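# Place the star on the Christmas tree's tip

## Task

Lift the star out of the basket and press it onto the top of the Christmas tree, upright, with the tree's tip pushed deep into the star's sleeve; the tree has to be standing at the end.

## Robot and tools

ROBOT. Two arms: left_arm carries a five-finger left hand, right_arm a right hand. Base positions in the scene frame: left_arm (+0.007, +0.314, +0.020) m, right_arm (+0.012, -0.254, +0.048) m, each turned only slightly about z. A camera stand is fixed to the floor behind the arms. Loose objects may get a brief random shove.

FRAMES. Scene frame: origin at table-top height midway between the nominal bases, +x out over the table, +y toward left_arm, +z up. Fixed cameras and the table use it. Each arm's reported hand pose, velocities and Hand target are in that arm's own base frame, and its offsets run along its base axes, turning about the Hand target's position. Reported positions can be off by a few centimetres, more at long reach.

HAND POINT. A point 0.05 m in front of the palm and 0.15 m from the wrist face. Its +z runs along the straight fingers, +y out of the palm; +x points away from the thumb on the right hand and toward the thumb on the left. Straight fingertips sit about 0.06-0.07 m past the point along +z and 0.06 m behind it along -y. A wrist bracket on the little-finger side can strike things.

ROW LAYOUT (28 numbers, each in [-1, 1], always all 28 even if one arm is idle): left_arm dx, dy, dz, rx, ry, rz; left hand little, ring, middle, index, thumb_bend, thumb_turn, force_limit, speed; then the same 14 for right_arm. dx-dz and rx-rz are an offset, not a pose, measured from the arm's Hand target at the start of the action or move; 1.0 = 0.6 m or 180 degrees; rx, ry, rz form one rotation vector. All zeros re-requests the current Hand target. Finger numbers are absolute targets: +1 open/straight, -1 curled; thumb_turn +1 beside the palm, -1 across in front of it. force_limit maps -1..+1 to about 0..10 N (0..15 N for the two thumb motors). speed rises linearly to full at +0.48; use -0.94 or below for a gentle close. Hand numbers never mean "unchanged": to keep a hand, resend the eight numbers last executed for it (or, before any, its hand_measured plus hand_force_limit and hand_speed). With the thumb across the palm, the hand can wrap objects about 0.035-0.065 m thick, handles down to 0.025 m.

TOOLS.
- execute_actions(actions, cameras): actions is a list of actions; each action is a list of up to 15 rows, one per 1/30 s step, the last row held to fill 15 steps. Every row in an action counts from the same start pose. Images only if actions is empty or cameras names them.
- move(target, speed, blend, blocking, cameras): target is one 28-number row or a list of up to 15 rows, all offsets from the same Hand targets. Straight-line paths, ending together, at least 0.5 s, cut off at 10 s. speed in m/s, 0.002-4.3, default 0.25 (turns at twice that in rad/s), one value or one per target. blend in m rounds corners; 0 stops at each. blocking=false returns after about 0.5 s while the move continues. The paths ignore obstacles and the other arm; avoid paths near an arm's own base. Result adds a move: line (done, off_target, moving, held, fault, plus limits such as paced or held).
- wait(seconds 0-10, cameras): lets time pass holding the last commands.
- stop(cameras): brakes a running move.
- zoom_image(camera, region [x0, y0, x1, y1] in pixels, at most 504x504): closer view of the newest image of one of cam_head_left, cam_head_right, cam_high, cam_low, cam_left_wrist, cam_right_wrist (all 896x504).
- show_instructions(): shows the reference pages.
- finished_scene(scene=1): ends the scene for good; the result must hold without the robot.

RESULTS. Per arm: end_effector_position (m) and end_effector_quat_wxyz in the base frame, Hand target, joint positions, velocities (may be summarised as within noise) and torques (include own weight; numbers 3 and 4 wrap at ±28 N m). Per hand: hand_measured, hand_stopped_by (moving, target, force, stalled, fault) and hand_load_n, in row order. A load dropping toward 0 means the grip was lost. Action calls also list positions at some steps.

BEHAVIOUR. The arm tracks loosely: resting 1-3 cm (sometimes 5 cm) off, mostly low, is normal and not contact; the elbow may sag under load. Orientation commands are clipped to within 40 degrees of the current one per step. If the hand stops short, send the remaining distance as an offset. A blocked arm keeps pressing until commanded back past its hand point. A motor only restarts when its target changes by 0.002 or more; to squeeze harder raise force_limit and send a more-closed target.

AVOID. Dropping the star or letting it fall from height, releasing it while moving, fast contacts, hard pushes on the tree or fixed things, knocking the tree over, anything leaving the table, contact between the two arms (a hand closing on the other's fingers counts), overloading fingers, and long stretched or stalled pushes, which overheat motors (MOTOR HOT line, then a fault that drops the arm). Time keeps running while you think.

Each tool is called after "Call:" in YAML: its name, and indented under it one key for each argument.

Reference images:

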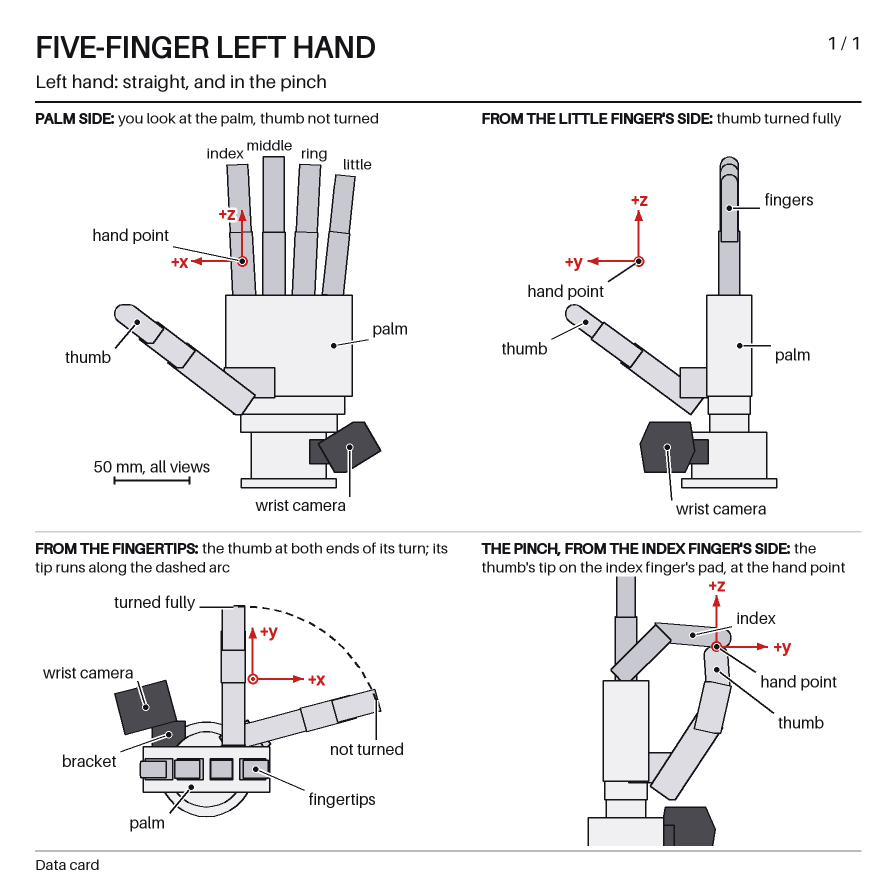

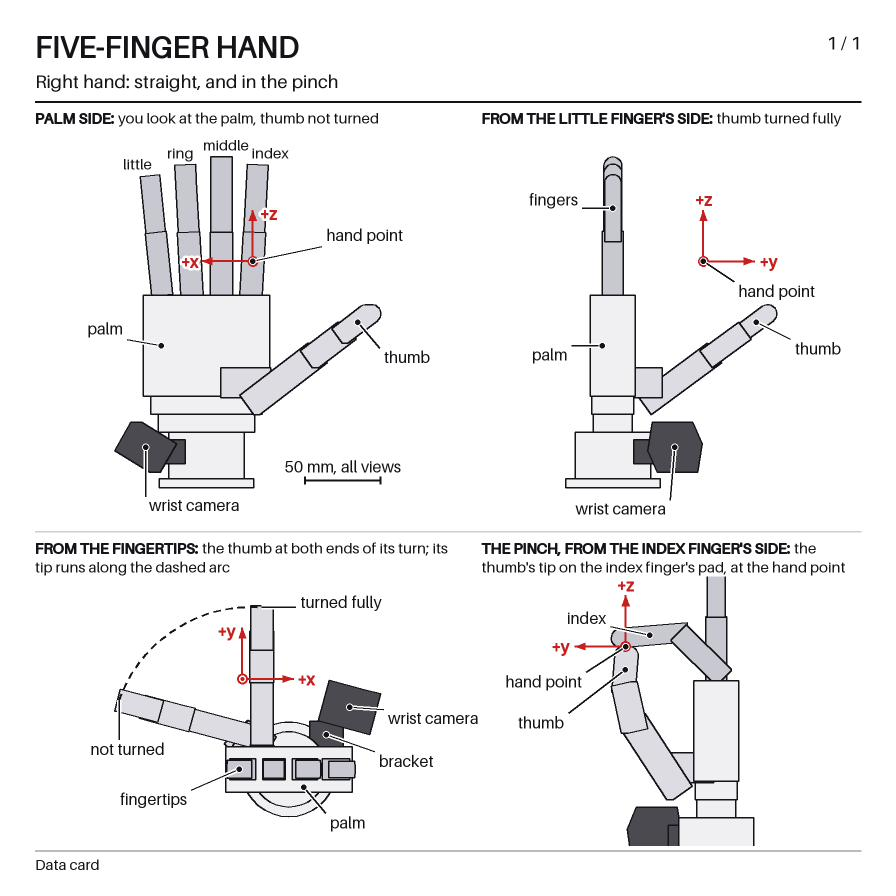

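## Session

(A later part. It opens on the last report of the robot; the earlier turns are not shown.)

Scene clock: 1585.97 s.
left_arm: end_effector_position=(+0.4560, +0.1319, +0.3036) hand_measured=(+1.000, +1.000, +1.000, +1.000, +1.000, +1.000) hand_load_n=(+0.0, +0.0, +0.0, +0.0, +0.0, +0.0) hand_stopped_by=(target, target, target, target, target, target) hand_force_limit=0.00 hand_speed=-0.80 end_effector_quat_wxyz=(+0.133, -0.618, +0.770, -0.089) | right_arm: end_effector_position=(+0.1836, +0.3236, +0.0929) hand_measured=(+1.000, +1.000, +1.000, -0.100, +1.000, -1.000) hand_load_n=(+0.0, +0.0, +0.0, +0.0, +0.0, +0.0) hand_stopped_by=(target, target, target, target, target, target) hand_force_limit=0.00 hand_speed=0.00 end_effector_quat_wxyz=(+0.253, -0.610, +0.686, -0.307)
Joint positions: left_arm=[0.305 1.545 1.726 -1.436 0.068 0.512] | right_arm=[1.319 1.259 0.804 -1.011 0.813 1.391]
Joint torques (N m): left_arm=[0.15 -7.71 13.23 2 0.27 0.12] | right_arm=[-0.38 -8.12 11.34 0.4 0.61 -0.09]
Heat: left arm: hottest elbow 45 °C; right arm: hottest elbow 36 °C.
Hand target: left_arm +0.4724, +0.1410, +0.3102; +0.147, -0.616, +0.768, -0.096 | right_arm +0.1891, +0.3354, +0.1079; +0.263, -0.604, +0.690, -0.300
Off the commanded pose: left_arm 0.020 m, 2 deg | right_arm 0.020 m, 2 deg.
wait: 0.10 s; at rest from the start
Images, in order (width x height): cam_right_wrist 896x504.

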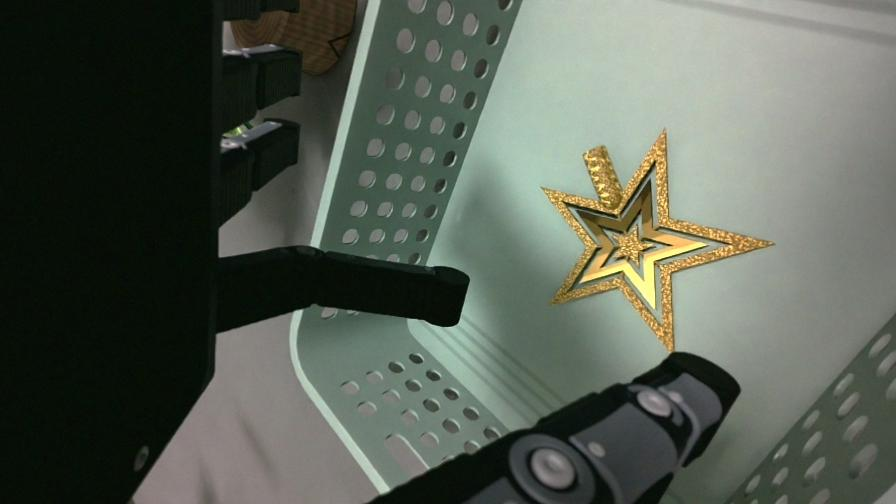

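Call:
move:
  target: [0,0,0,0,0,0,1,1,1,1,1,1,0,-0.8,0.0135,-0.0027,-0.0333,0,0,0,-1,-1,-1,-0.1,1,-1,0,0]
  cameras: ["cam_right_wrist"]
  speed: 0.08

Scene clock: 1642.87 s.
left_arm: end_effector_position=(+0.4560, +0.1319, +0.3036) hand_measured=(+1.000, +1.000, +1.000, +1.000, +1.000, +1.000) hand_load_n=(+0.0, +0.0, +0.0, +0.0, +0.0, +0.0) hand_stopped_by=(target, target, target, target, target, target) hand_force_limit=0.00 hand_speed=-0.80 end_effector_quat_wxyz=(+0.133, -0.618, +0.770, -0.089) | right_arm: end_effector_position=(+0.1944, +0.3347, +0.0948) hand_measured=(-1.000, -1.000, -1.000, -0.100, +1.000, -1.000) hand_load_n=(+0.0, +0.5, +0.0, +0.0, +0.0, +0.0) hand_stopped_by=(target, target, target, target, target, target) hand_force_limit=0.00 hand_speed=0.00 end_effector_quat_wxyz=(+0.270, -0.601, +0.691, -0.295)
Joint positions: left_arm=[0.305 1.545 1.726 -1.436 0.068 0.512] | right_arm=[1.296 1.261 0.804 -0.941 0.81 1.36]
Joint torques (N m): left_arm=[-0.03 -8.23 13.07 2.04 0.26 0.12] | right_arm=[-0.38 -6.71 8.01 1.13 0.46 -0.21]
Heat: left arm: hottest elbow 45 °C; right arm: hottest elbow 39 °C.
Hand target: left_arm +0.4724, +0.1410, +0.3102; +0.147, -0.616, +0.768, -0.096 | right_arm +0.1970, +0.3339, +0.0878; +0.263, -0.604, +0.690, -0.299
Off the commanded pose: left_arm 0.020 m, 2 deg | right_arm 0.008 m, 1 deg.
move: off_target (left_arm)
Images, in order (width x height): cam_right_wrist 896x504.

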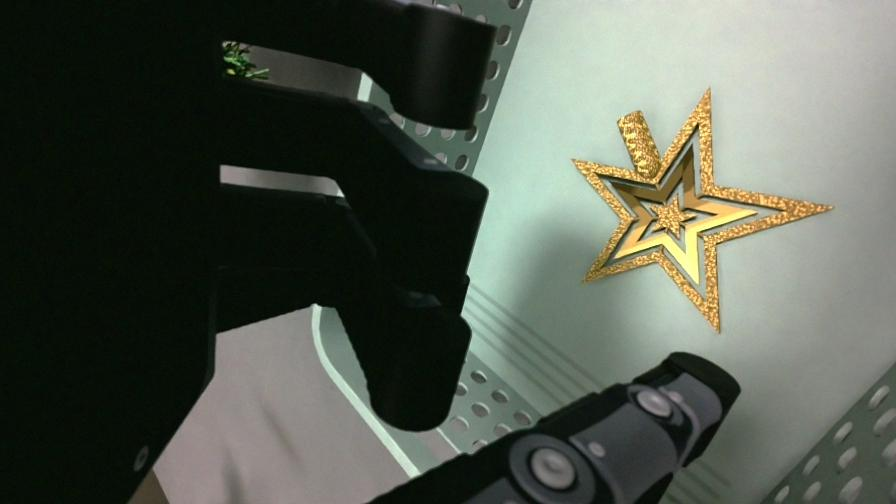

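Call:
move:
  target: [0,0,0,0,0,0,1,1,1,1,1,1,0,-0.8,0.0035,-0.0248,-0.0797,0,0,0,-1,-1,-1,-0.1,1,-1,0,0]
  cameras: ["cam_right_wrist"]
  speed: 0.08

Scene clock: 1655.27 s.
left_arm: end_effector_position=(+0.4560, +0.1319, +0.3036) hand_measured=(+1.000, +1.000, +1.000, +1.000, +1.000, +1.000) hand_load_n=(+0.0, +0.0, +0.0, +0.0, +0.0, +0.0) hand_stopped_by=(target, target, target, target, target, target) hand_force_limit=0.00 hand_speed=-0.80 end_effector_quat_wxyz=(+0.133, -0.618, +0.770, -0.089) | right_arm: end_effector_position=(+0.1975, +0.3232, +0.0487) hand_measured=(-1.000, -1.000, -1.000, -0.100, +1.000, -1.000) hand_load_n=(+0.0, +0.0, +0.0, +0.0, +0.0, +0.0) hand_stopped_by=(target, target, target, target, target, target) hand_force_limit=0.00 hand_speed=0.00 end_effector_quat_wxyz=(+0.272, -0.601, +0.692, -0.294)
Joint positions: left_arm=[0.305 1.545 1.726 -1.436 0.068 0.512] | right_arm=[1.276 1.302 0.698 -0.769 0.806 1.333]
Joint torques (N m): left_arm=[0.21 -7.65 13.09 2.28 0.24 0.12] | right_arm=[-0.21 -6.3 6.65 1.2 0.47 -0.16]
Heat: left arm: hottest elbow 45 °C; right arm: hottest elbow 38 °C.
Hand target: left_arm +0.4724, +0.1410, +0.3102; +0.147, -0.616, +0.768, -0.096 | right_arm +0.1992, +0.3190, +0.0401; +0.263, -0.604, +0.690, -0.299
Off the commanded pose: left_arm 0.020 m, 2 deg | right_arm 0.010 m, 1 deg.
move: off_target (left_arm)
Images, in order (width x height): cam_right_wrist 896x504.

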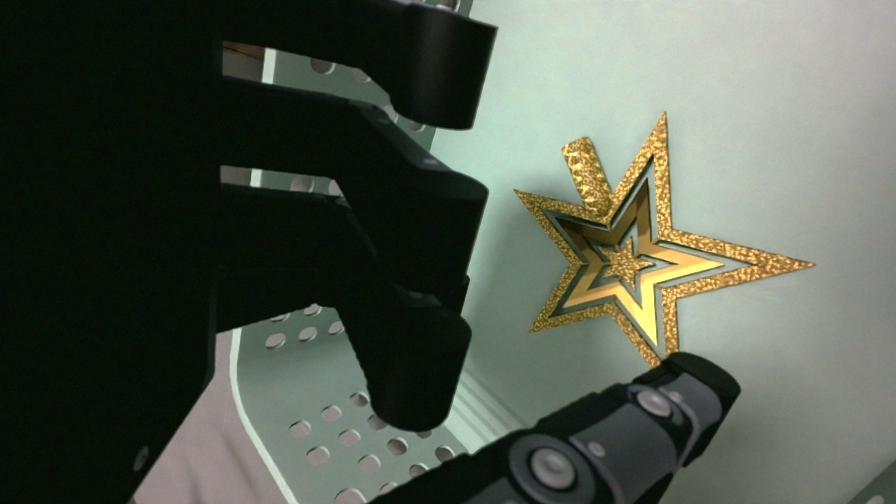

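Call:
zoom_image:
  camera: "cam_right_wrist"
  region: [480, 90, 840, 390]

Scaled by 1.400.

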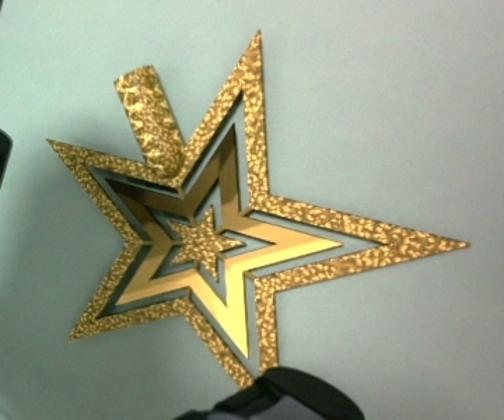

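Call:
move:
  target: [0,0,0,0,0,0,1,1,1,1,1,1,0,-0.8,-0.0012,-0.0065,-0.05,0,0,0,-1,-1,-1,-0.1,1,-1,0,0]
  cameras: ["cam_right_wrist"]
  speed: 0.06

Call:
zoom_image:
  camera: "cam_right_wrist"
  region: [460, 90, 896, 410]

Scene clock: 1694.10 s.
left_arm: end_effector_position=(+0.4560, +0.1319, +0.3036) hand_measured=(+1.000, +1.000, +1.000, +1.000, +1.000, +1.000) hand_load_n=(+0.0, +0.0, +0.0, +0.5, +0.0, +0.0) hand_stopped_by=(target, target, target, target, target, target) hand_force_limit=0.00 hand_speed=-0.80 end_effector_quat_wxyz=(+0.133, -0.618, +0.770, -0.089) | right_arm: end_effector_position=(+0.1970, +0.3198, +0.0184) hand_measured=(-1.000, -1.000, -1.000, -0.100, +1.000, -1.000) hand_load_n=(+0.0, +0.0, +0.0, +0.0, +0.0, +0.0) hand_stopped_by=(target, target, target, target, target, target) hand_force_limit=0.00 hand_speed=0.00 end_effector_quat_wxyz=(+0.272, -0.601, +0.692, -0.294)
Joint positions: left_arm=[0.305 1.545 1.726 -1.436 0.068 0.512] | right_arm=[1.275 1.357 0.648 -0.663 0.806 1.33]
Joint torques (N m): left_arm=[0.03 -8.06 13.15 2.11 0.24 0.15] | right_arm=[-0.91 -6.36 6.34 1.4 0.48 -0.12]
Heat: left arm: hottest elbow 45 °C; right arm: hottest elbow 35 °C.
Hand target: left_arm +0.4724, +0.1410, +0.3102; +0.147, -0.616, +0.768, -0.096 | right_arm +0.1985, +0.3150, +0.0100; +0.263, -0.604, +0.690, -0.299
Off the commanded pose: left_arm 0.020 m, 2 deg | right_arm 0.010 m, 1 deg.
move: off_target (left_arm)
Images, in order (width x height): cam_right_wrist 896x504.

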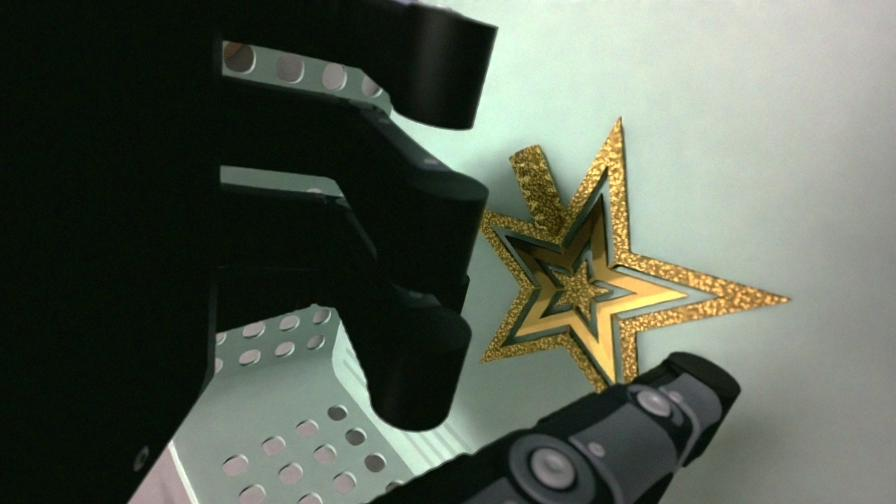

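Scaled by 1.156.

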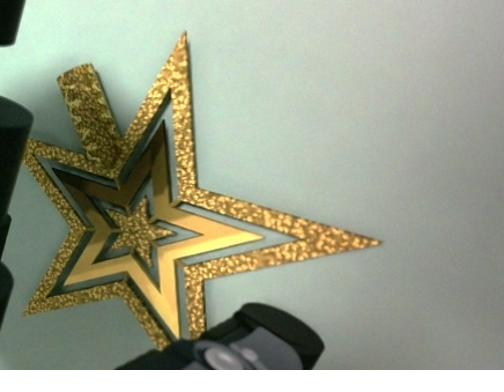

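Call:
move:
  target: [0,0,0,0,0,0,1,1,1,1,1,1,0,-0.8,0,0,0,0,0,-0.0444,-1,-1,-1,-0.1,1,-1,0,0]
  cameras: ["cam_right_wrist"]
  speed: 0.06

Call:
zoom_image:
  camera: "cam_right_wrist"
  region: [460, 90, 896, 410]

Scene clock: 1721.93 s.
left_arm: end_effector_position=(+0.4560, +0.1319, +0.3036) hand_measured=(+1.000, +1.000, +1.000, +1.000, +1.000, +1.000) hand_load_n=(+0.0, +0.0, +0.0, +0.0, +0.0, +0.0) hand_stopped_by=(target, target, target, target, target, target) hand_force_limit=0.00 hand_speed=-0.80 end_effector_quat_wxyz=(+0.133, -0.618, +0.770, -0.089) | right_arm: end_effector_position=(+0.1969, +0.3013, +0.0066) hand_measured=(-1.000, -1.000, -1.000, -0.100, +1.000, -1.000) hand_load_n=(+0.0, +0.0, +0.0, +0.0, +0.0, +0.0) hand_stopped_by=(target, target, target, target, target, target) hand_force_limit=0.00 hand_speed=0.00 end_effector_quat_wxyz=(+0.237, -0.557, +0.729, -0.320)
Joint positions: left_arm=[0.305 1.545 1.726 -1.436 0.068 0.512] | right_arm=[1.275 1.417 0.677 -0.815 0.818 1.534]
Joint torques (N m): left_arm=[-0.15 -8 13.12 2.11 0.28 0.09] | right_arm=[0.79 -6.42 8.95 0.51 0.64 0.08]
Heat: left arm: hottest elbow 45 °C; right arm: hottest elbow 34 °C.
Hand target: left_arm +0.4724, +0.1410, +0.3102; +0.147, -0.616, +0.768, -0.096 | right_arm +0.1986, +0.3151, +0.0102; +0.242, -0.555, +0.730, -0.317
Off the commanded pose: left_arm 0.020 m, 2 deg | right_arm 0.014 m, 1 deg.
move: off_target (left_arm, right_arm)
Images, in order (width x height): cam_right_wrist 896x504.

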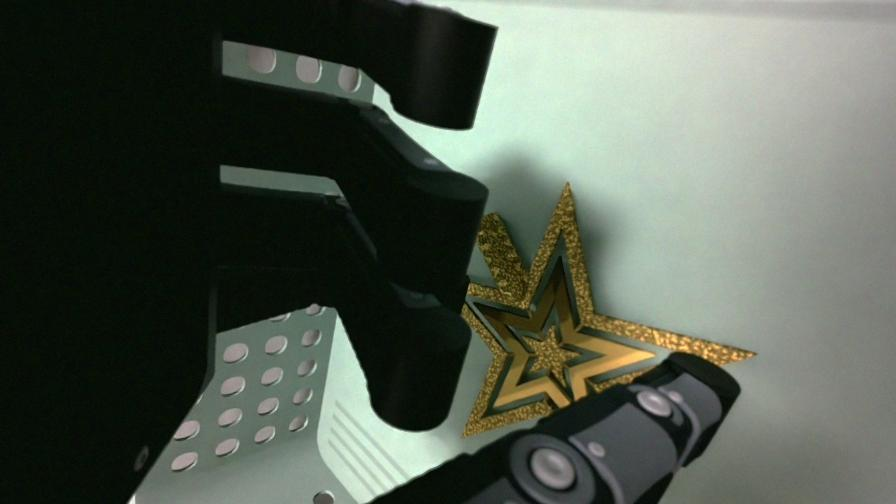

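Scaled by 1.156.

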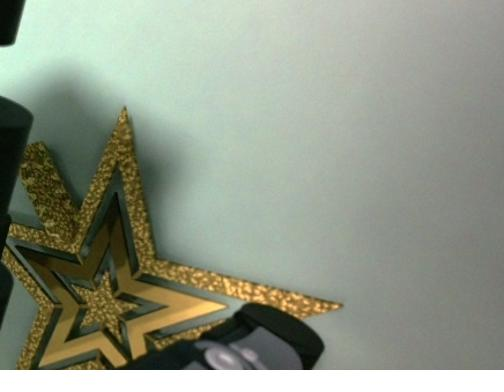

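Call:
move:
  target:
    - [0,0,0,0,0,0,1,1,1,1,1,1,0,-0.8,0,0.02,0.05,0,0,0,-1,-1,-1,-0.1,1,-1,0,0]
    - [0,0,0,0,0,0,1,1,1,1,1,1,0,-0.8,0,0.0083,0.005,0,0,0,-1,-1,-1,-0.1,1,-1,0,0]
  cameras: ["cam_right_wrist"]
  speed: 0.06

Call:
zoom_image:
  camera: "cam_right_wrist"
  region: [460, 90, 896, 410]

Scene clock: 1733.53 s.
left_arm: end_effector_position=(+0.4560, +0.1319, +0.3036) hand_measured=(+1.000, +1.000, +1.000, +1.000, +1.000, +1.000) hand_load_n=(+0.0, +0.0, +0.0, +0.0, +0.0, +0.0) hand_stopped_by=(target, target, target, target, target, target) hand_force_limit=0.00 hand_speed=-0.80 end_effector_quat_wxyz=(+0.133, -0.618, +0.770, -0.089) | right_arm: end_effector_position=(+0.2001, +0.3221, +0.0214) hand_measured=(-1.000, -1.000, -1.000, -0.100, +1.000, -1.000) hand_load_n=(+0.0, +0.5, +0.0, +0.0, +0.0, +0.0) hand_stopped_by=(target, target, target, target, target, target) hand_force_limit=0.00 hand_speed=0.00 end_effector_quat_wxyz=(+0.246, -0.552, +0.732, -0.313)
Joint positions: left_arm=[0.305 1.545 1.726 -1.436 0.068 0.512] | right_arm=[1.284 1.425 0.734 -0.848 0.819 1.549]
Joint torques (N m): left_arm=[0.21 -7.88 13.09 2.22 0.24 0.09] | right_arm=[0.38 -7.18 6.27 0.87 0.68 0.01]
Heat: left arm: hottest elbow 45 °C; right arm: hottest elbow 35 °C.
Hand target: left_arm +0.4724, +0.1410, +0.3102; +0.147, -0.616, +0.768, -0.096 | right_arm +0.1985, +0.3202, +0.0131; +0.241, -0.555, +0.730, -0.317
Off the commanded pose: left_arm 0.020 m, 2 deg | right_arm 0.009 m, 1 deg.
move: off_target (left_arm)
Images, in order (width x height): cam_right_wrist 896x504.

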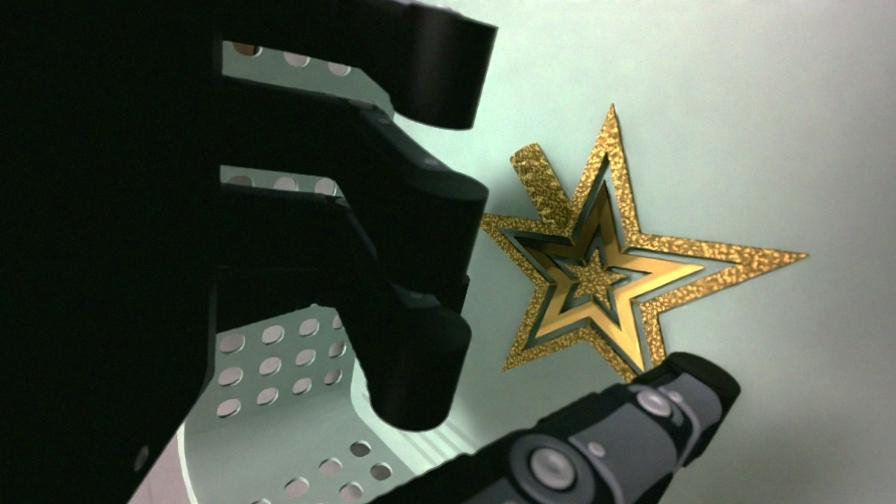

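Scaled by 1.156.

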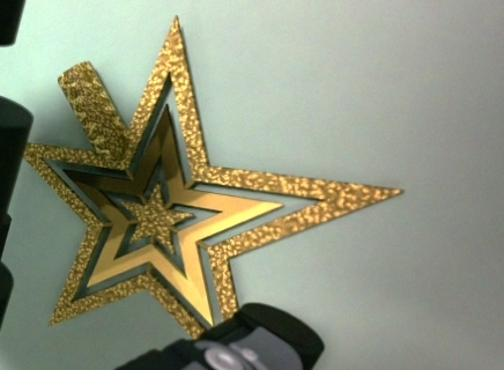

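Call:
move:
  target: [0,0,0,0,0,0,1,1,1,1,1,1,0,-0.8,-0.0065,-0.0045,-0.0192,0,0,0,-1,-1,-1,-0.1,1,-1,0,0]
  cameras: ["cam_right_wrist"]
  speed: 0.04

Call:
zoom_image:
  camera: "cam_right_wrist"
  region: [460, 90, 896, 410]

Scene clock: 1757.63 s.
left_arm: end_effector_position=(+0.4560, +0.1319, +0.3036) hand_measured=(+1.000, +1.000, +1.000, +1.000, +1.000, +1.000) hand_load_n=(+0.0, +0.0, +0.0, +0.0, +0.0, -0.5) hand_stopped_by=(target, target, target, target, target, target) hand_force_limit=0.00 hand_speed=-0.80 end_effector_quat_wxyz=(+0.133, -0.618, +0.770, -0.089) | right_arm: end_effector_position=(+0.1978, +0.3184, +0.0099) hand_measured=(-1.000, -1.000, -1.000, -0.100, +1.000, -1.000) hand_load_n=(+0.0, +0.0, +0.0, +0.0, +0.0, +0.0) hand_stopped_by=(target, target, target, target, target, target) hand_force_limit=0.00 hand_speed=0.00 end_effector_quat_wxyz=(+0.245, -0.553, +0.732, -0.314)
Joint positions: left_arm=[0.305 1.545 1.726 -1.436 0.068 0.512] | right_arm=[1.287 1.443 0.713 -0.818 0.819 1.554]
Joint torques (N m): left_arm=[0.09 -8.12 13.05 2.11 0.26 0.12] | right_arm=[0.56 -6.89 5.91 0.91 0.64 -0.01]
Heat: left arm: hottest elbow 45 °C; right arm: hottest elbow 34 °C.
Hand target: left_arm +0.4724, +0.1410, +0.3102; +0.147, -0.616, +0.768, -0.096 | right_arm +0.1946, +0.3173, +0.0015; +0.241, -0.555, +0.730, -0.317
Off the commanded pose: left_arm 0.020 m, 2 deg | right_arm 0.009 m, 1 deg.
move: off_target (left_arm)
Images, in order (width x height): cam_right_wrist 896x504.

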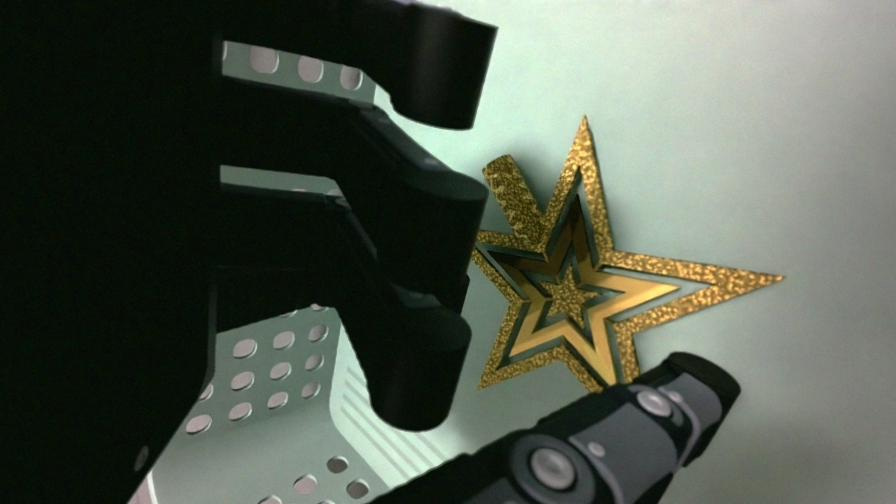

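Scaled by 1.156.

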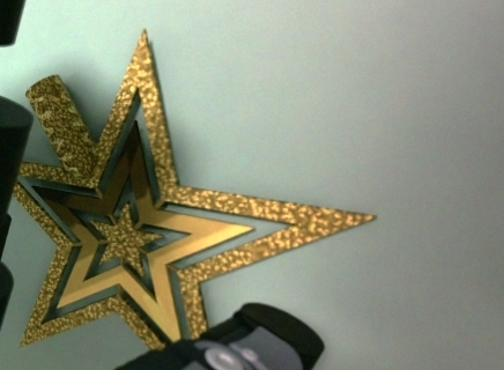

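Call:
move:
  target: [0,0,0,0,0,0,1,1,1,1,1,1,0,-0.8,0,0,-0.0092,0,0,0,-1,-1,-1,-0.1,1,-1,0,0]
  cameras: ["cam_right_wrist"]
  speed: 0.04

Call:
zoom_image:
  camera: "cam_right_wrist"
  region: [460, 90, 896, 410]

Scene clock: 1773.00 s.
left_arm: end_effector_position=(+0.4560, +0.1319, +0.3036) hand_measured=(+1.000, +1.000, +1.000, +1.000, +1.000, +1.000) hand_load_n=(+0.0, +0.0, +0.0, +0.0, +0.0, +0.0) hand_stopped_by=(target, target, target, target, target, target) hand_force_limit=0.00 hand_speed=-0.80 end_effector_quat_wxyz=(+0.133, -0.618, +0.770, -0.089) | right_arm: end_effector_position=(+0.1979, +0.3186, +0.0044) hand_measured=(-1.000, -1.000, -1.000, -0.100, +1.000, -1.000) hand_load_n=(+0.0, +0.0, +0.0, +0.0, +0.0, +0.0) hand_stopped_by=(target, target, target, target, target, target) hand_force_limit=0.00 hand_speed=0.00 end_effector_quat_wxyz=(+0.245, -0.553, +0.732, -0.314)
Joint positions: left_arm=[0.305 1.545 1.726 -1.436 0.068 0.512] | right_arm=[1.287 1.456 0.707 -0.799 0.819 1.555]
Joint torques (N m): left_arm=[-0.15 -7.77 13.03 2.02 0.27 0.1] | right_arm=[1.26 -8 5.87 0.94 0.72 0.03]
Heat: left arm: hottest elbow 45 °C; right arm: hottest elbow 34 °C.
Hand target: left_arm +0.4724, +0.1410, +0.3102; +0.147, -0.616, +0.768, -0.096 | right_arm +0.1946, +0.3174, -0.0040; +0.241, -0.555, +0.730, -0.317
Off the commanded pose: left_arm 0.020 m, 2 deg | right_arm 0.009 m, 1 deg.
move: off_target (left_arm)
Images, in order (width x height): cam_right_wrist 896x504.

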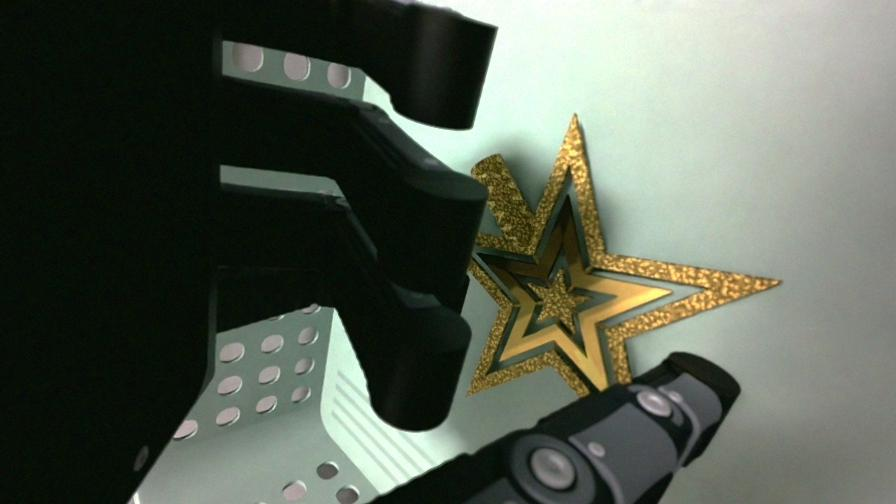

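Scaled by 1.156.

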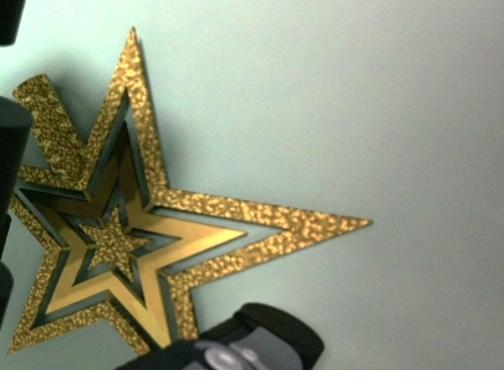

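Call:
move:
  target: [0,0,0,0,0,0,1,1,1,1,1,1,0,-0.8,0,0,-0.005,0,0,0,-1,-1,-1,-0.1,1,-1,0,0]
  cameras: ["cam_right_wrist"]
  speed: 0.03

Call:
zoom_image:
  camera: "cam_right_wrist"
  region: [460, 90, 896, 410]

Scene clock: 1783.90 s.
left_arm: end_effector_position=(+0.4560, +0.1319, +0.3036) hand_measured=(+1.000, +1.000, +1.000, +1.000, +1.000, +1.000) hand_load_n=(+0.0, +0.0, +0.0, +0.0, +0.0, +0.0) hand_stopped_by=(target, target, target, target, target, target) hand_force_limit=0.00 hand_speed=-0.80 end_effector_quat_wxyz=(+0.133, -0.618, +0.770, -0.089) | right_arm: end_effector_position=(+0.1984, +0.3202, +0.0027) hand_measured=(-1.000, -1.000, -1.000, -0.100, +1.000, -1.000) hand_load_n=(+0.0, +0.0, +0.0, +0.0, +0.0, +0.0) hand_stopped_by=(target, target, target, target, target, target) hand_force_limit=0.00 hand_speed=0.00 end_effector_quat_wxyz=(+0.246, -0.552, +0.733, -0.313)
Joint positions: left_arm=[0.305 1.545 1.726 -1.436 0.068 0.512] | right_arm=[1.287 1.462 0.707 -0.789 0.819 1.555]
Joint torques (N m): left_arm=[-0.32 -8.23 13.05 2.06 0.27 0.1] | right_arm=[0.91 -8 5.53 0.83 0.69 0]
Heat: left arm: hottest elbow 45 °C; right arm: hottest elbow 34 °C.
Hand target: left_arm +0.4724, +0.1410, +0.3102; +0.147, -0.616, +0.768, -0.096 | right_arm +0.1946, +0.3174, -0.0069; +0.242, -0.555, +0.730, -0.317
Off the commanded pose: left_arm 0.020 m, 2 deg | right_arm 0.011 m, 1 deg.
move: off_target (left_arm, right_arm)
Images, in order (width x height): cam_right_wrist 896x504.

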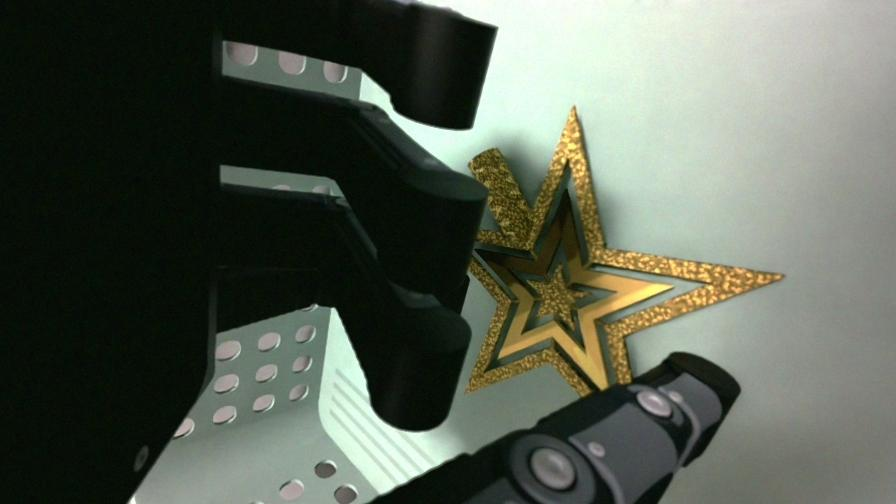

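Scaled by 1.156.

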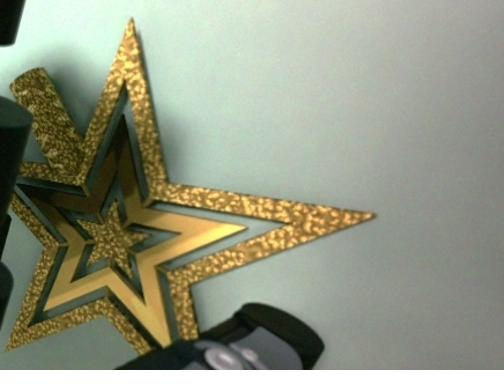

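Call:
move:
  target: [0,0,0,0,0,0,1,1,1,1,1,1,0,-0.8,0,-0.0015,-0.006,0,0,0,-1,-1,-1,-0.1,1,-1,0,0]
  cameras: ["cam_right_wrist"]
  speed: 0.03

Call:
zoom_image:
  camera: "cam_right_wrist"
  region: [460, 90, 896, 410]

Scene clock: 1793.53 s.
left_arm: end_effector_position=(+0.4560, +0.1319, +0.3036) hand_measured=(+1.000, +1.000, +1.000, +1.000, +1.000, +1.000) hand_load_n=(+0.0, +0.0, +0.0, +0.0, +0.0, +0.0) hand_stopped_by=(target, target, target, target, target, target) hand_force_limit=0.00 hand_speed=-0.80 end_effector_quat_wxyz=(+0.133, -0.618, +0.770, -0.089) | right_arm: end_effector_position=(+0.1979, +0.3182, -0.0019) hand_measured=(-1.000, -1.000, -1.000, -0.100, +1.000, -1.000) hand_load_n=(+0.0, +0.5, +0.0, +0.0, +0.0, +0.0) hand_stopped_by=(target, target, target, target, target, target) hand_force_limit=0.00 hand_speed=0.00 end_effector_quat_wxyz=(+0.245, -0.552, +0.732, -0.314)
Joint positions: left_arm=[0.305 1.545 1.726 -1.436 0.068 0.512] | right_arm=[1.287 1.469 0.698 -0.776 0.819 1.555]
Joint torques (N m): left_arm=[-0.09 -8.12 13.09 2.21 0.26 0.13] | right_arm=[1.03 -7.71 5.35 0.98 0.7 0.06]
Heat: left arm: hottest elbow 45 °C; right arm: hottest elbow 34 °C.
Hand target: left_arm +0.4724, +0.1410, +0.3102; +0.147, -0.616, +0.768, -0.096 | right_arm +0.1946, +0.3164, -0.0106; +0.241, -0.555, +0.730, -0.317
Off the commanded pose: left_arm 0.020 m, 2 deg | right_arm 0.009 m, 1 deg.
move: off_target (left_arm)
Images, in order (width x height): cam_right_wrist 896x504.

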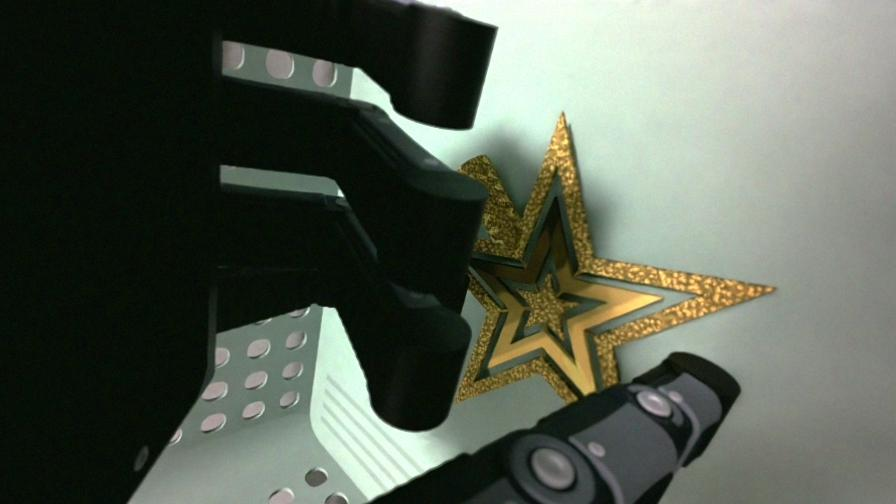

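Scaled by 1.156.

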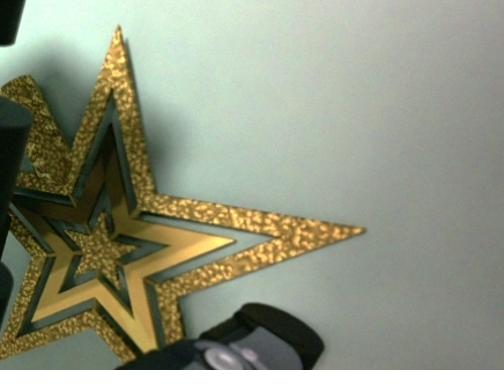

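Call:
move:
  target: [0,0,0,0,0,0,1,1,1,1,1,1,0,-0.8,0,0,-0.006,0,0,0,-1,-1,-1,-0.1,1,-1,0,0]
  cameras: ["cam_right_wrist"]
  speed: 0.03

Call:
zoom_image:
  camera: "cam_right_wrist"
  region: [460, 90, 896, 410]

Scene clock: 1810.77 s.
left_arm: end_effector_position=(+0.4560, +0.1319, +0.3036) hand_measured=(+1.000, +1.000, +1.000, +1.000, +1.000, +1.000) hand_load_n=(+0.0, +0.0, +0.0, +0.0, +0.0, +0.0) hand_stopped_by=(target, target, target, target, target, target) hand_force_limit=0.00 hand_speed=-0.80 end_effector_quat_wxyz=(+0.133, -0.618, +0.770, -0.089) | right_arm: end_effector_position=(+0.1978, +0.3181, -0.0056) hand_measured=(-1.000, -1.000, -1.000, -0.100, +1.000, -1.000) hand_load_n=(+0.0, +0.0, +0.0, +0.0, +0.0, +0.0) hand_stopped_by=(target, target, target, target, target, target) hand_force_limit=0.00 hand_speed=0.00 end_effector_quat_wxyz=(+0.245, -0.552, +0.732, -0.314)
Joint positions: left_arm=[0.305 1.545 1.726 -1.436 0.068 0.512] | right_arm=[1.287 1.477 0.695 -0.764 0.819 1.555]
Joint torques (N m): left_arm=[-0.21 -8 13.05 2.03 0.26 0.11] | right_arm=[0.62 -7.82 5.39 1.05 0.6 0.03]
Heat: left arm: hottest elbow 45 °C; right arm: hottest elbow 33 °C.
Hand target: left_arm +0.4724, +0.1410, +0.3102; +0.147, -0.616, +0.768, -0.096 | right_arm +0.1947, +0.3165, -0.0141; +0.242, -0.555, +0.730, -0.317
Off the commanded pose: left_arm 0.020 m, 2 deg | right_arm 0.009 m, 1 deg.
move: off_target (left_arm)
Images, in order (width x height): cam_right_wrist 896x504.

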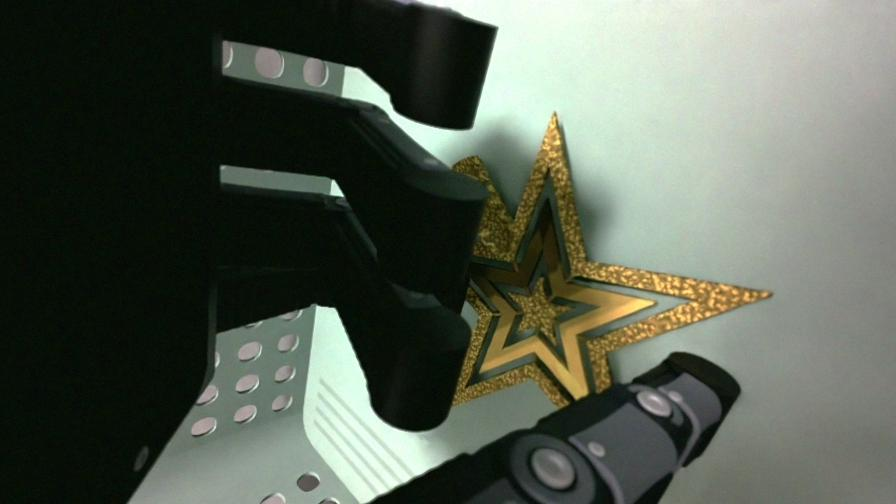

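Scaled by 1.156.

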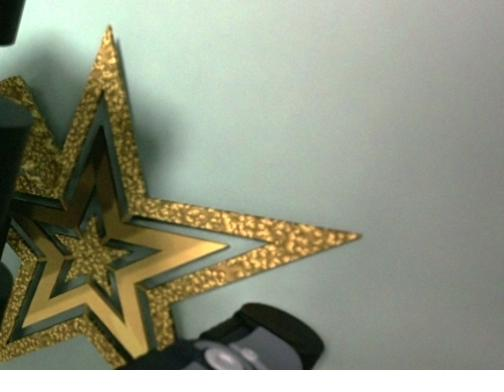

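Call:
move:
  target: [0,0,0,0,0,0,1,1,1,1,1,1,0,-0.8,0,0,-0.0055,0,0,0,-1,-1,-1,-0.1,1,-1,0,0]
  cameras: ["cam_right_wrist"]
  speed: 0.03

Call:
zoom_image:
  camera: "cam_right_wrist"
  region: [460, 90, 896, 410]

Scene clock: 1818.10 s.
left_arm: end_effector_position=(+0.4560, +0.1319, +0.3036) hand_measured=(+1.000, +1.000, +1.000, +1.000, +1.000, +1.000) hand_load_n=(+0.0, +0.0, +0.0, +0.0, +0.0, +0.0) hand_stopped_by=(target, target, target, target, target, target) hand_force_limit=0.00 hand_speed=-0.80 end_effector_quat_wxyz=(+0.133, -0.618, +0.770, -0.089) | right_arm: end_effector_position=(+0.1983, +0.3197, -0.0079) hand_measured=(-1.000, -1.000, -1.000, -0.100, +1.000, -1.000) hand_load_n=(+0.0, +0.0, +0.0, +0.0, +0.0, +0.0) hand_stopped_by=(target, target, target, target, target, target) hand_force_limit=0.00 hand_speed=0.00 end_effector_quat_wxyz=(+0.246, -0.552, +0.733, -0.313)
Joint positions: left_arm=[0.305 1.545 1.726 -1.436 0.068 0.512] | right_arm=[1.287 1.485 0.695 -0.753 0.819 1.555]
Joint torques (N m): left_arm=[-0.03 -8.47 13.19 2.11 0.24 0.1] | right_arm=[0.32 -7.12 5.26 0.99 0.68 0]
Heat: left arm: hottest elbow 45 °C; right arm: hottest elbow 33 °C.
Hand target: left_arm +0.4724, +0.1410, +0.3102; +0.147, -0.616, +0.768, -0.096 | right_arm +0.1946, +0.3164, -0.0175; +0.241, -0.555, +0.730, -0.317
Off the commanded pose: left_arm 0.020 m, 2 deg | right_arm 0.011 m, 1 deg.
move: off_target (left_arm, right_arm)
Images, in order (width x height): cam_right_wrist 896x504.

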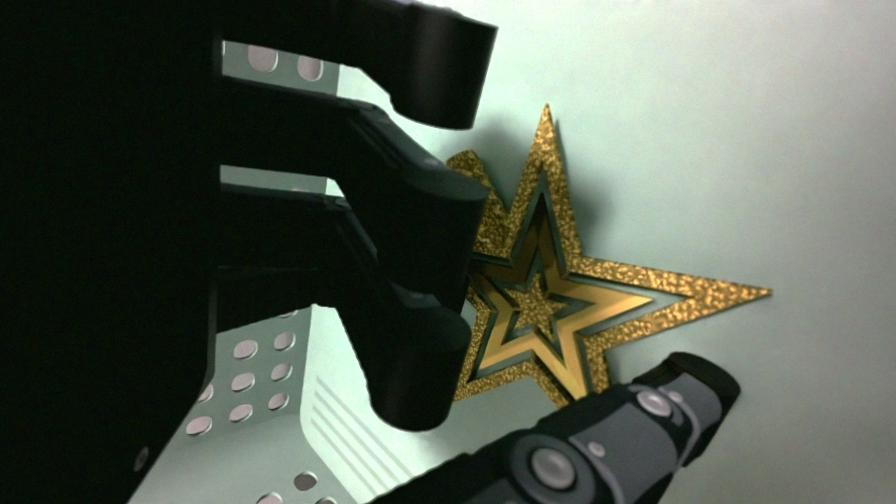

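Scaled by 1.156.

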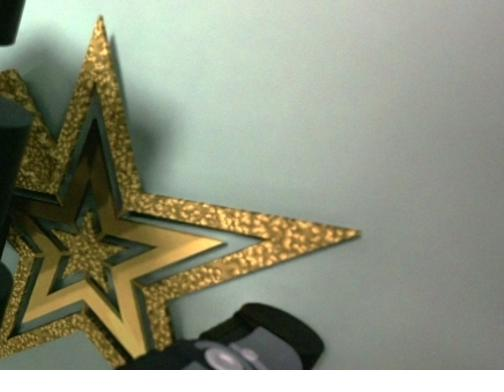

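Call:
wait:
  seconds: 0.1
  cameras: ["cam_head_right", "cam_head_left", "cam_left_wrist"]

Scene clock: 1834.80 s.
left_arm: end_effector_position=(+0.4560, +0.1319, +0.3036) hand_measured=(+1.000, +1.000, +1.000, +1.000, +1.000, +1.000) hand_load_n=(+0.0, +0.0, +0.0, +0.0, +0.0, +0.0) hand_stopped_by=(target, target, target, target, target, target) hand_force_limit=0.00 hand_speed=-0.80 end_effector_quat_wxyz=(+0.133, -0.618, +0.770, -0.089) | right_arm: end_effector_position=(+0.1983, +0.3198, -0.0079) hand_measured=(-1.000, -1.000, -1.000, -0.100, +1.000, -1.000) hand_load_n=(+0.0, +0.0, +0.0, +0.0, +0.0, +0.0) hand_stopped_by=(target, target, target, target, target, target) hand_force_limit=0.00 hand_speed=0.00 end_effector_quat_wxyz=(+0.247, -0.552, +0.733, -0.313)
Joint positions: left_arm=[0.305 1.545 1.726 -1.436 0.068 0.512] | right_arm=[1.287 1.485 0.695 -0.752 0.819 1.555]
Joint torques (N m): left_arm=[-0.38 -8.41 13.08 2.18 0.25 0.11] | right_arm=[0.85 -7.82 5.18 0.99 0.62 -0.02]
Heat: left arm: hottest elbow 45 °C; right arm: hottest elbow 33 °C.
Hand target: left_arm +0.4724, +0.1410, +0.3102; +0.147, -0.616, +0.768, -0.096 | right_arm +0.1946, +0.3164, -0.0175; +0.241, -0.555, +0.730, -0.317
Off the commanded pose: left_arm 0.020 m, 2 deg | right_arm 0.011 m, 1 deg.
wait: 0.10 s; at rest from the start
Images, in order (width x height): cam_head_left 896x504, cam_head_right 896x504, cam_left_wrist 896x504.

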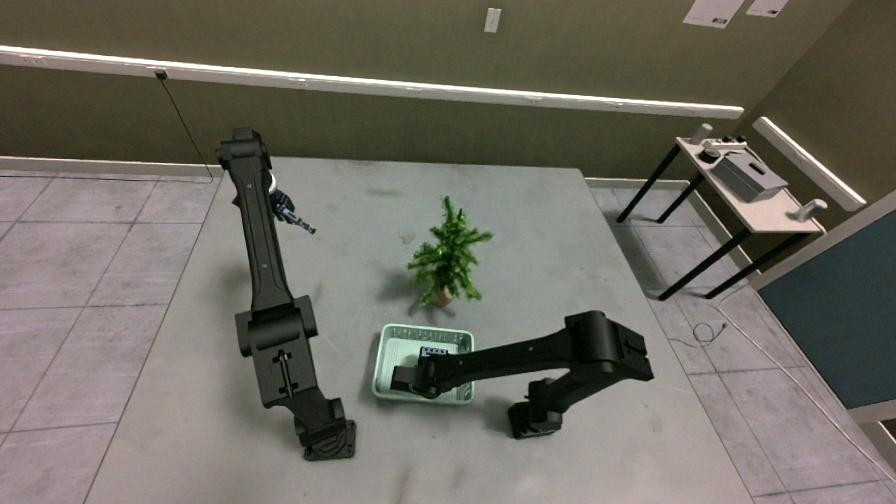

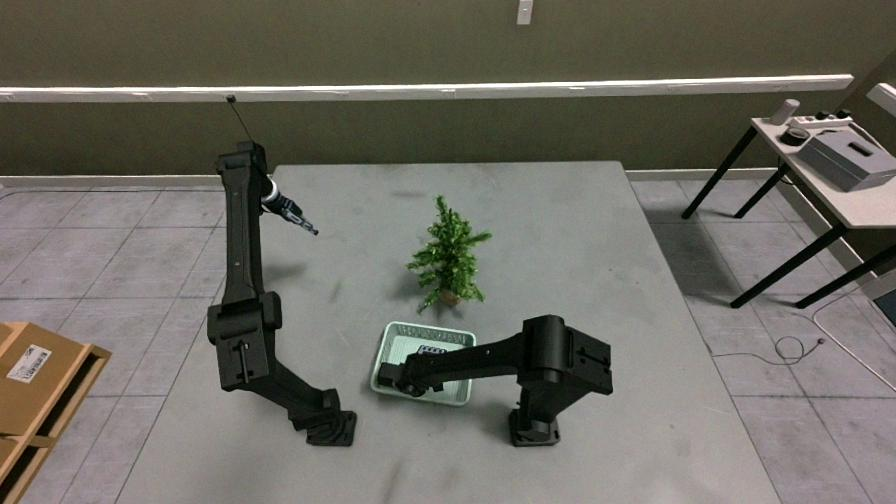

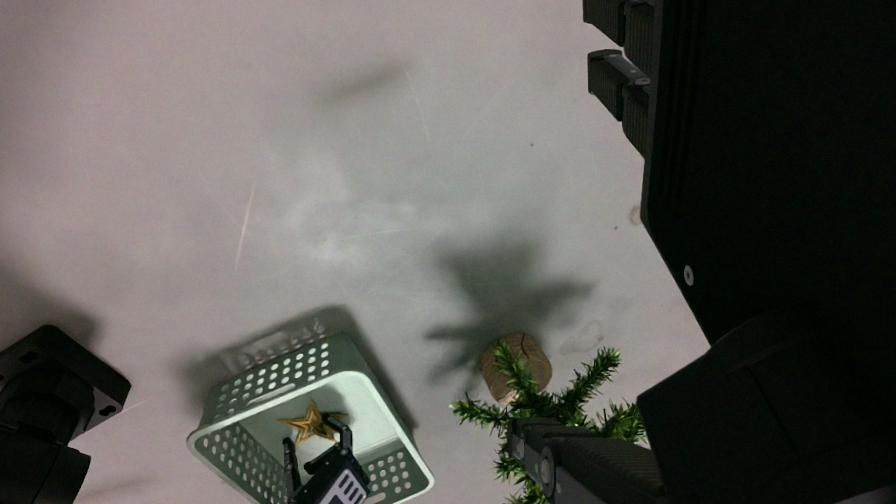

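The left wrist camera sees it nicely.

Call:
zoom_image:
  camera: "cam_left_wrist"
  region: [180, 320, 440, 504]

Scaled by 1.938.

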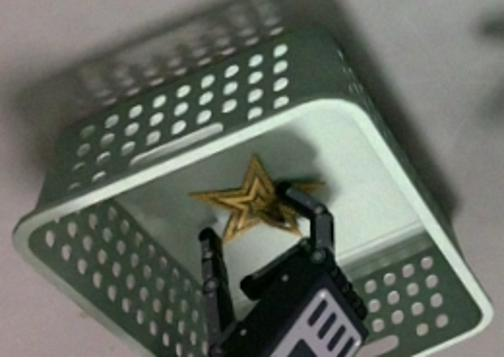

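Call:
move:
  target: [0,0,0,0,0,0,1,1,1,1,1,1,0,-0.8,0,0.0015,-0.006,0,0,0,-1,-1,-1,-0.1,1,-1,0,0]
  cameras: ["cam_right_wrist","cam_left_wrist"]
  speed: 0.03

Call:
zoom_image:
  camera: "cam_left_wrist"
  region: [260, 380, 380, 484]

Scene clock: 1912.10 s.
left_arm: end_effector_position=(+0.4560, +0.1319, +0.3036) hand_measured=(+1.000, +1.000, +1.000, +1.000, +1.000, +1.000) hand_load_n=(+0.0, +0.0, +0.0, +0.0, +0.0, +0.0) hand_stopped_by=(target, target, target, target, target, target) hand_force_limit=0.00 hand_speed=-0.80 end_effector_quat_wxyz=(+0.133, -0.618, +0.770, -0.089) | right_arm: end_effector_position=(+0.1991, +0.3211, -0.0094) hand_measured=(-1.000, -1.000, -1.000, -0.100, +1.000, -1.000) hand_load_n=(+0.0, +0.0, +0.0, -0.5, +0.0, +0.0) hand_stopped_by=(target, target, target, target, target, target) hand_force_limit=0.00 hand_speed=0.00 end_effector_quat_wxyz=(+0.248, -0.551, +0.733, -0.313)
Joint positions: left_arm=[0.305 1.545 1.726 -1.436 0.068 0.512] | right_arm=[1.287 1.491 0.695 -0.743 0.821 1.555]
Joint torques (N m): left_arm=[-0.32 -7.77 13.12 2.09 0.24 0.11] | right_arm=[0.97 -7.77 5.03 0.77 0.54 0]
Heat: left arm: hottest elbow 46 °C; right arm: hottest elbow 32 °C.
Hand target: left_arm +0.4724, +0.1410, +0.3102; +0.147, -0.616, +0.768, -0.096 | right_arm +0.1946, +0.3173, -0.0210; +0.241, -0.555, +0.730, -0.317
Off the commanded pose: left_arm 0.020 m, 2 deg | right_arm 0.013 m, 1 deg.
move: off_target (left_arm, right_arm)
Images, in order (width x height): cam_left_wrist 896x504, cam_right_wrist 896x504.

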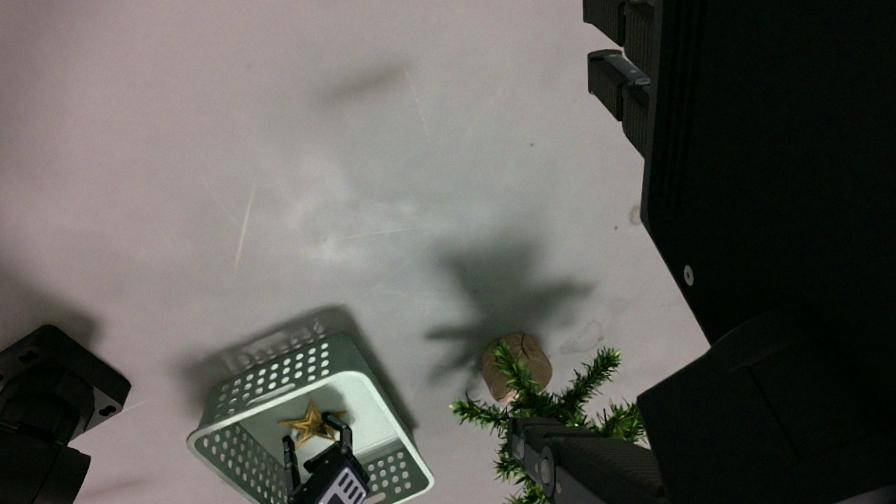

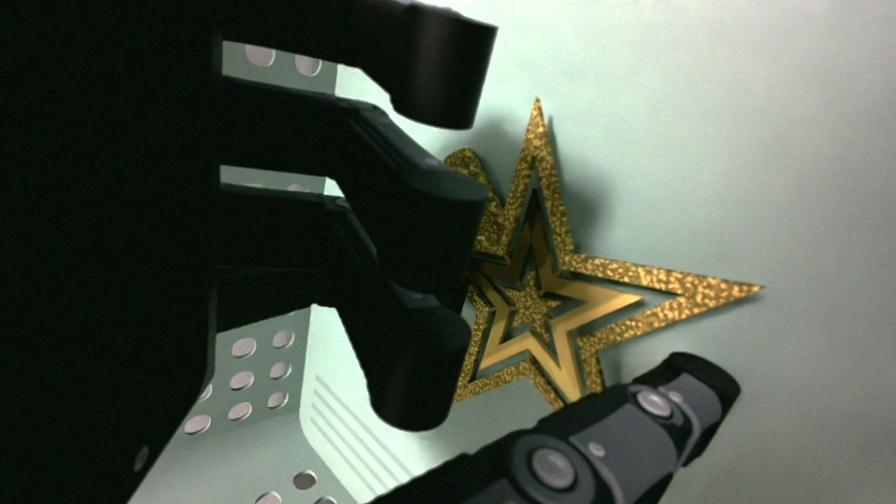

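Scaled by 4.200.

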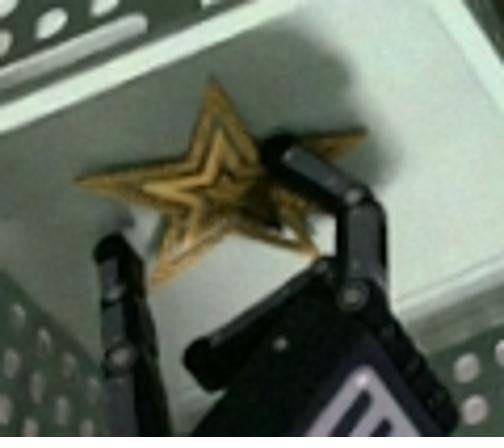

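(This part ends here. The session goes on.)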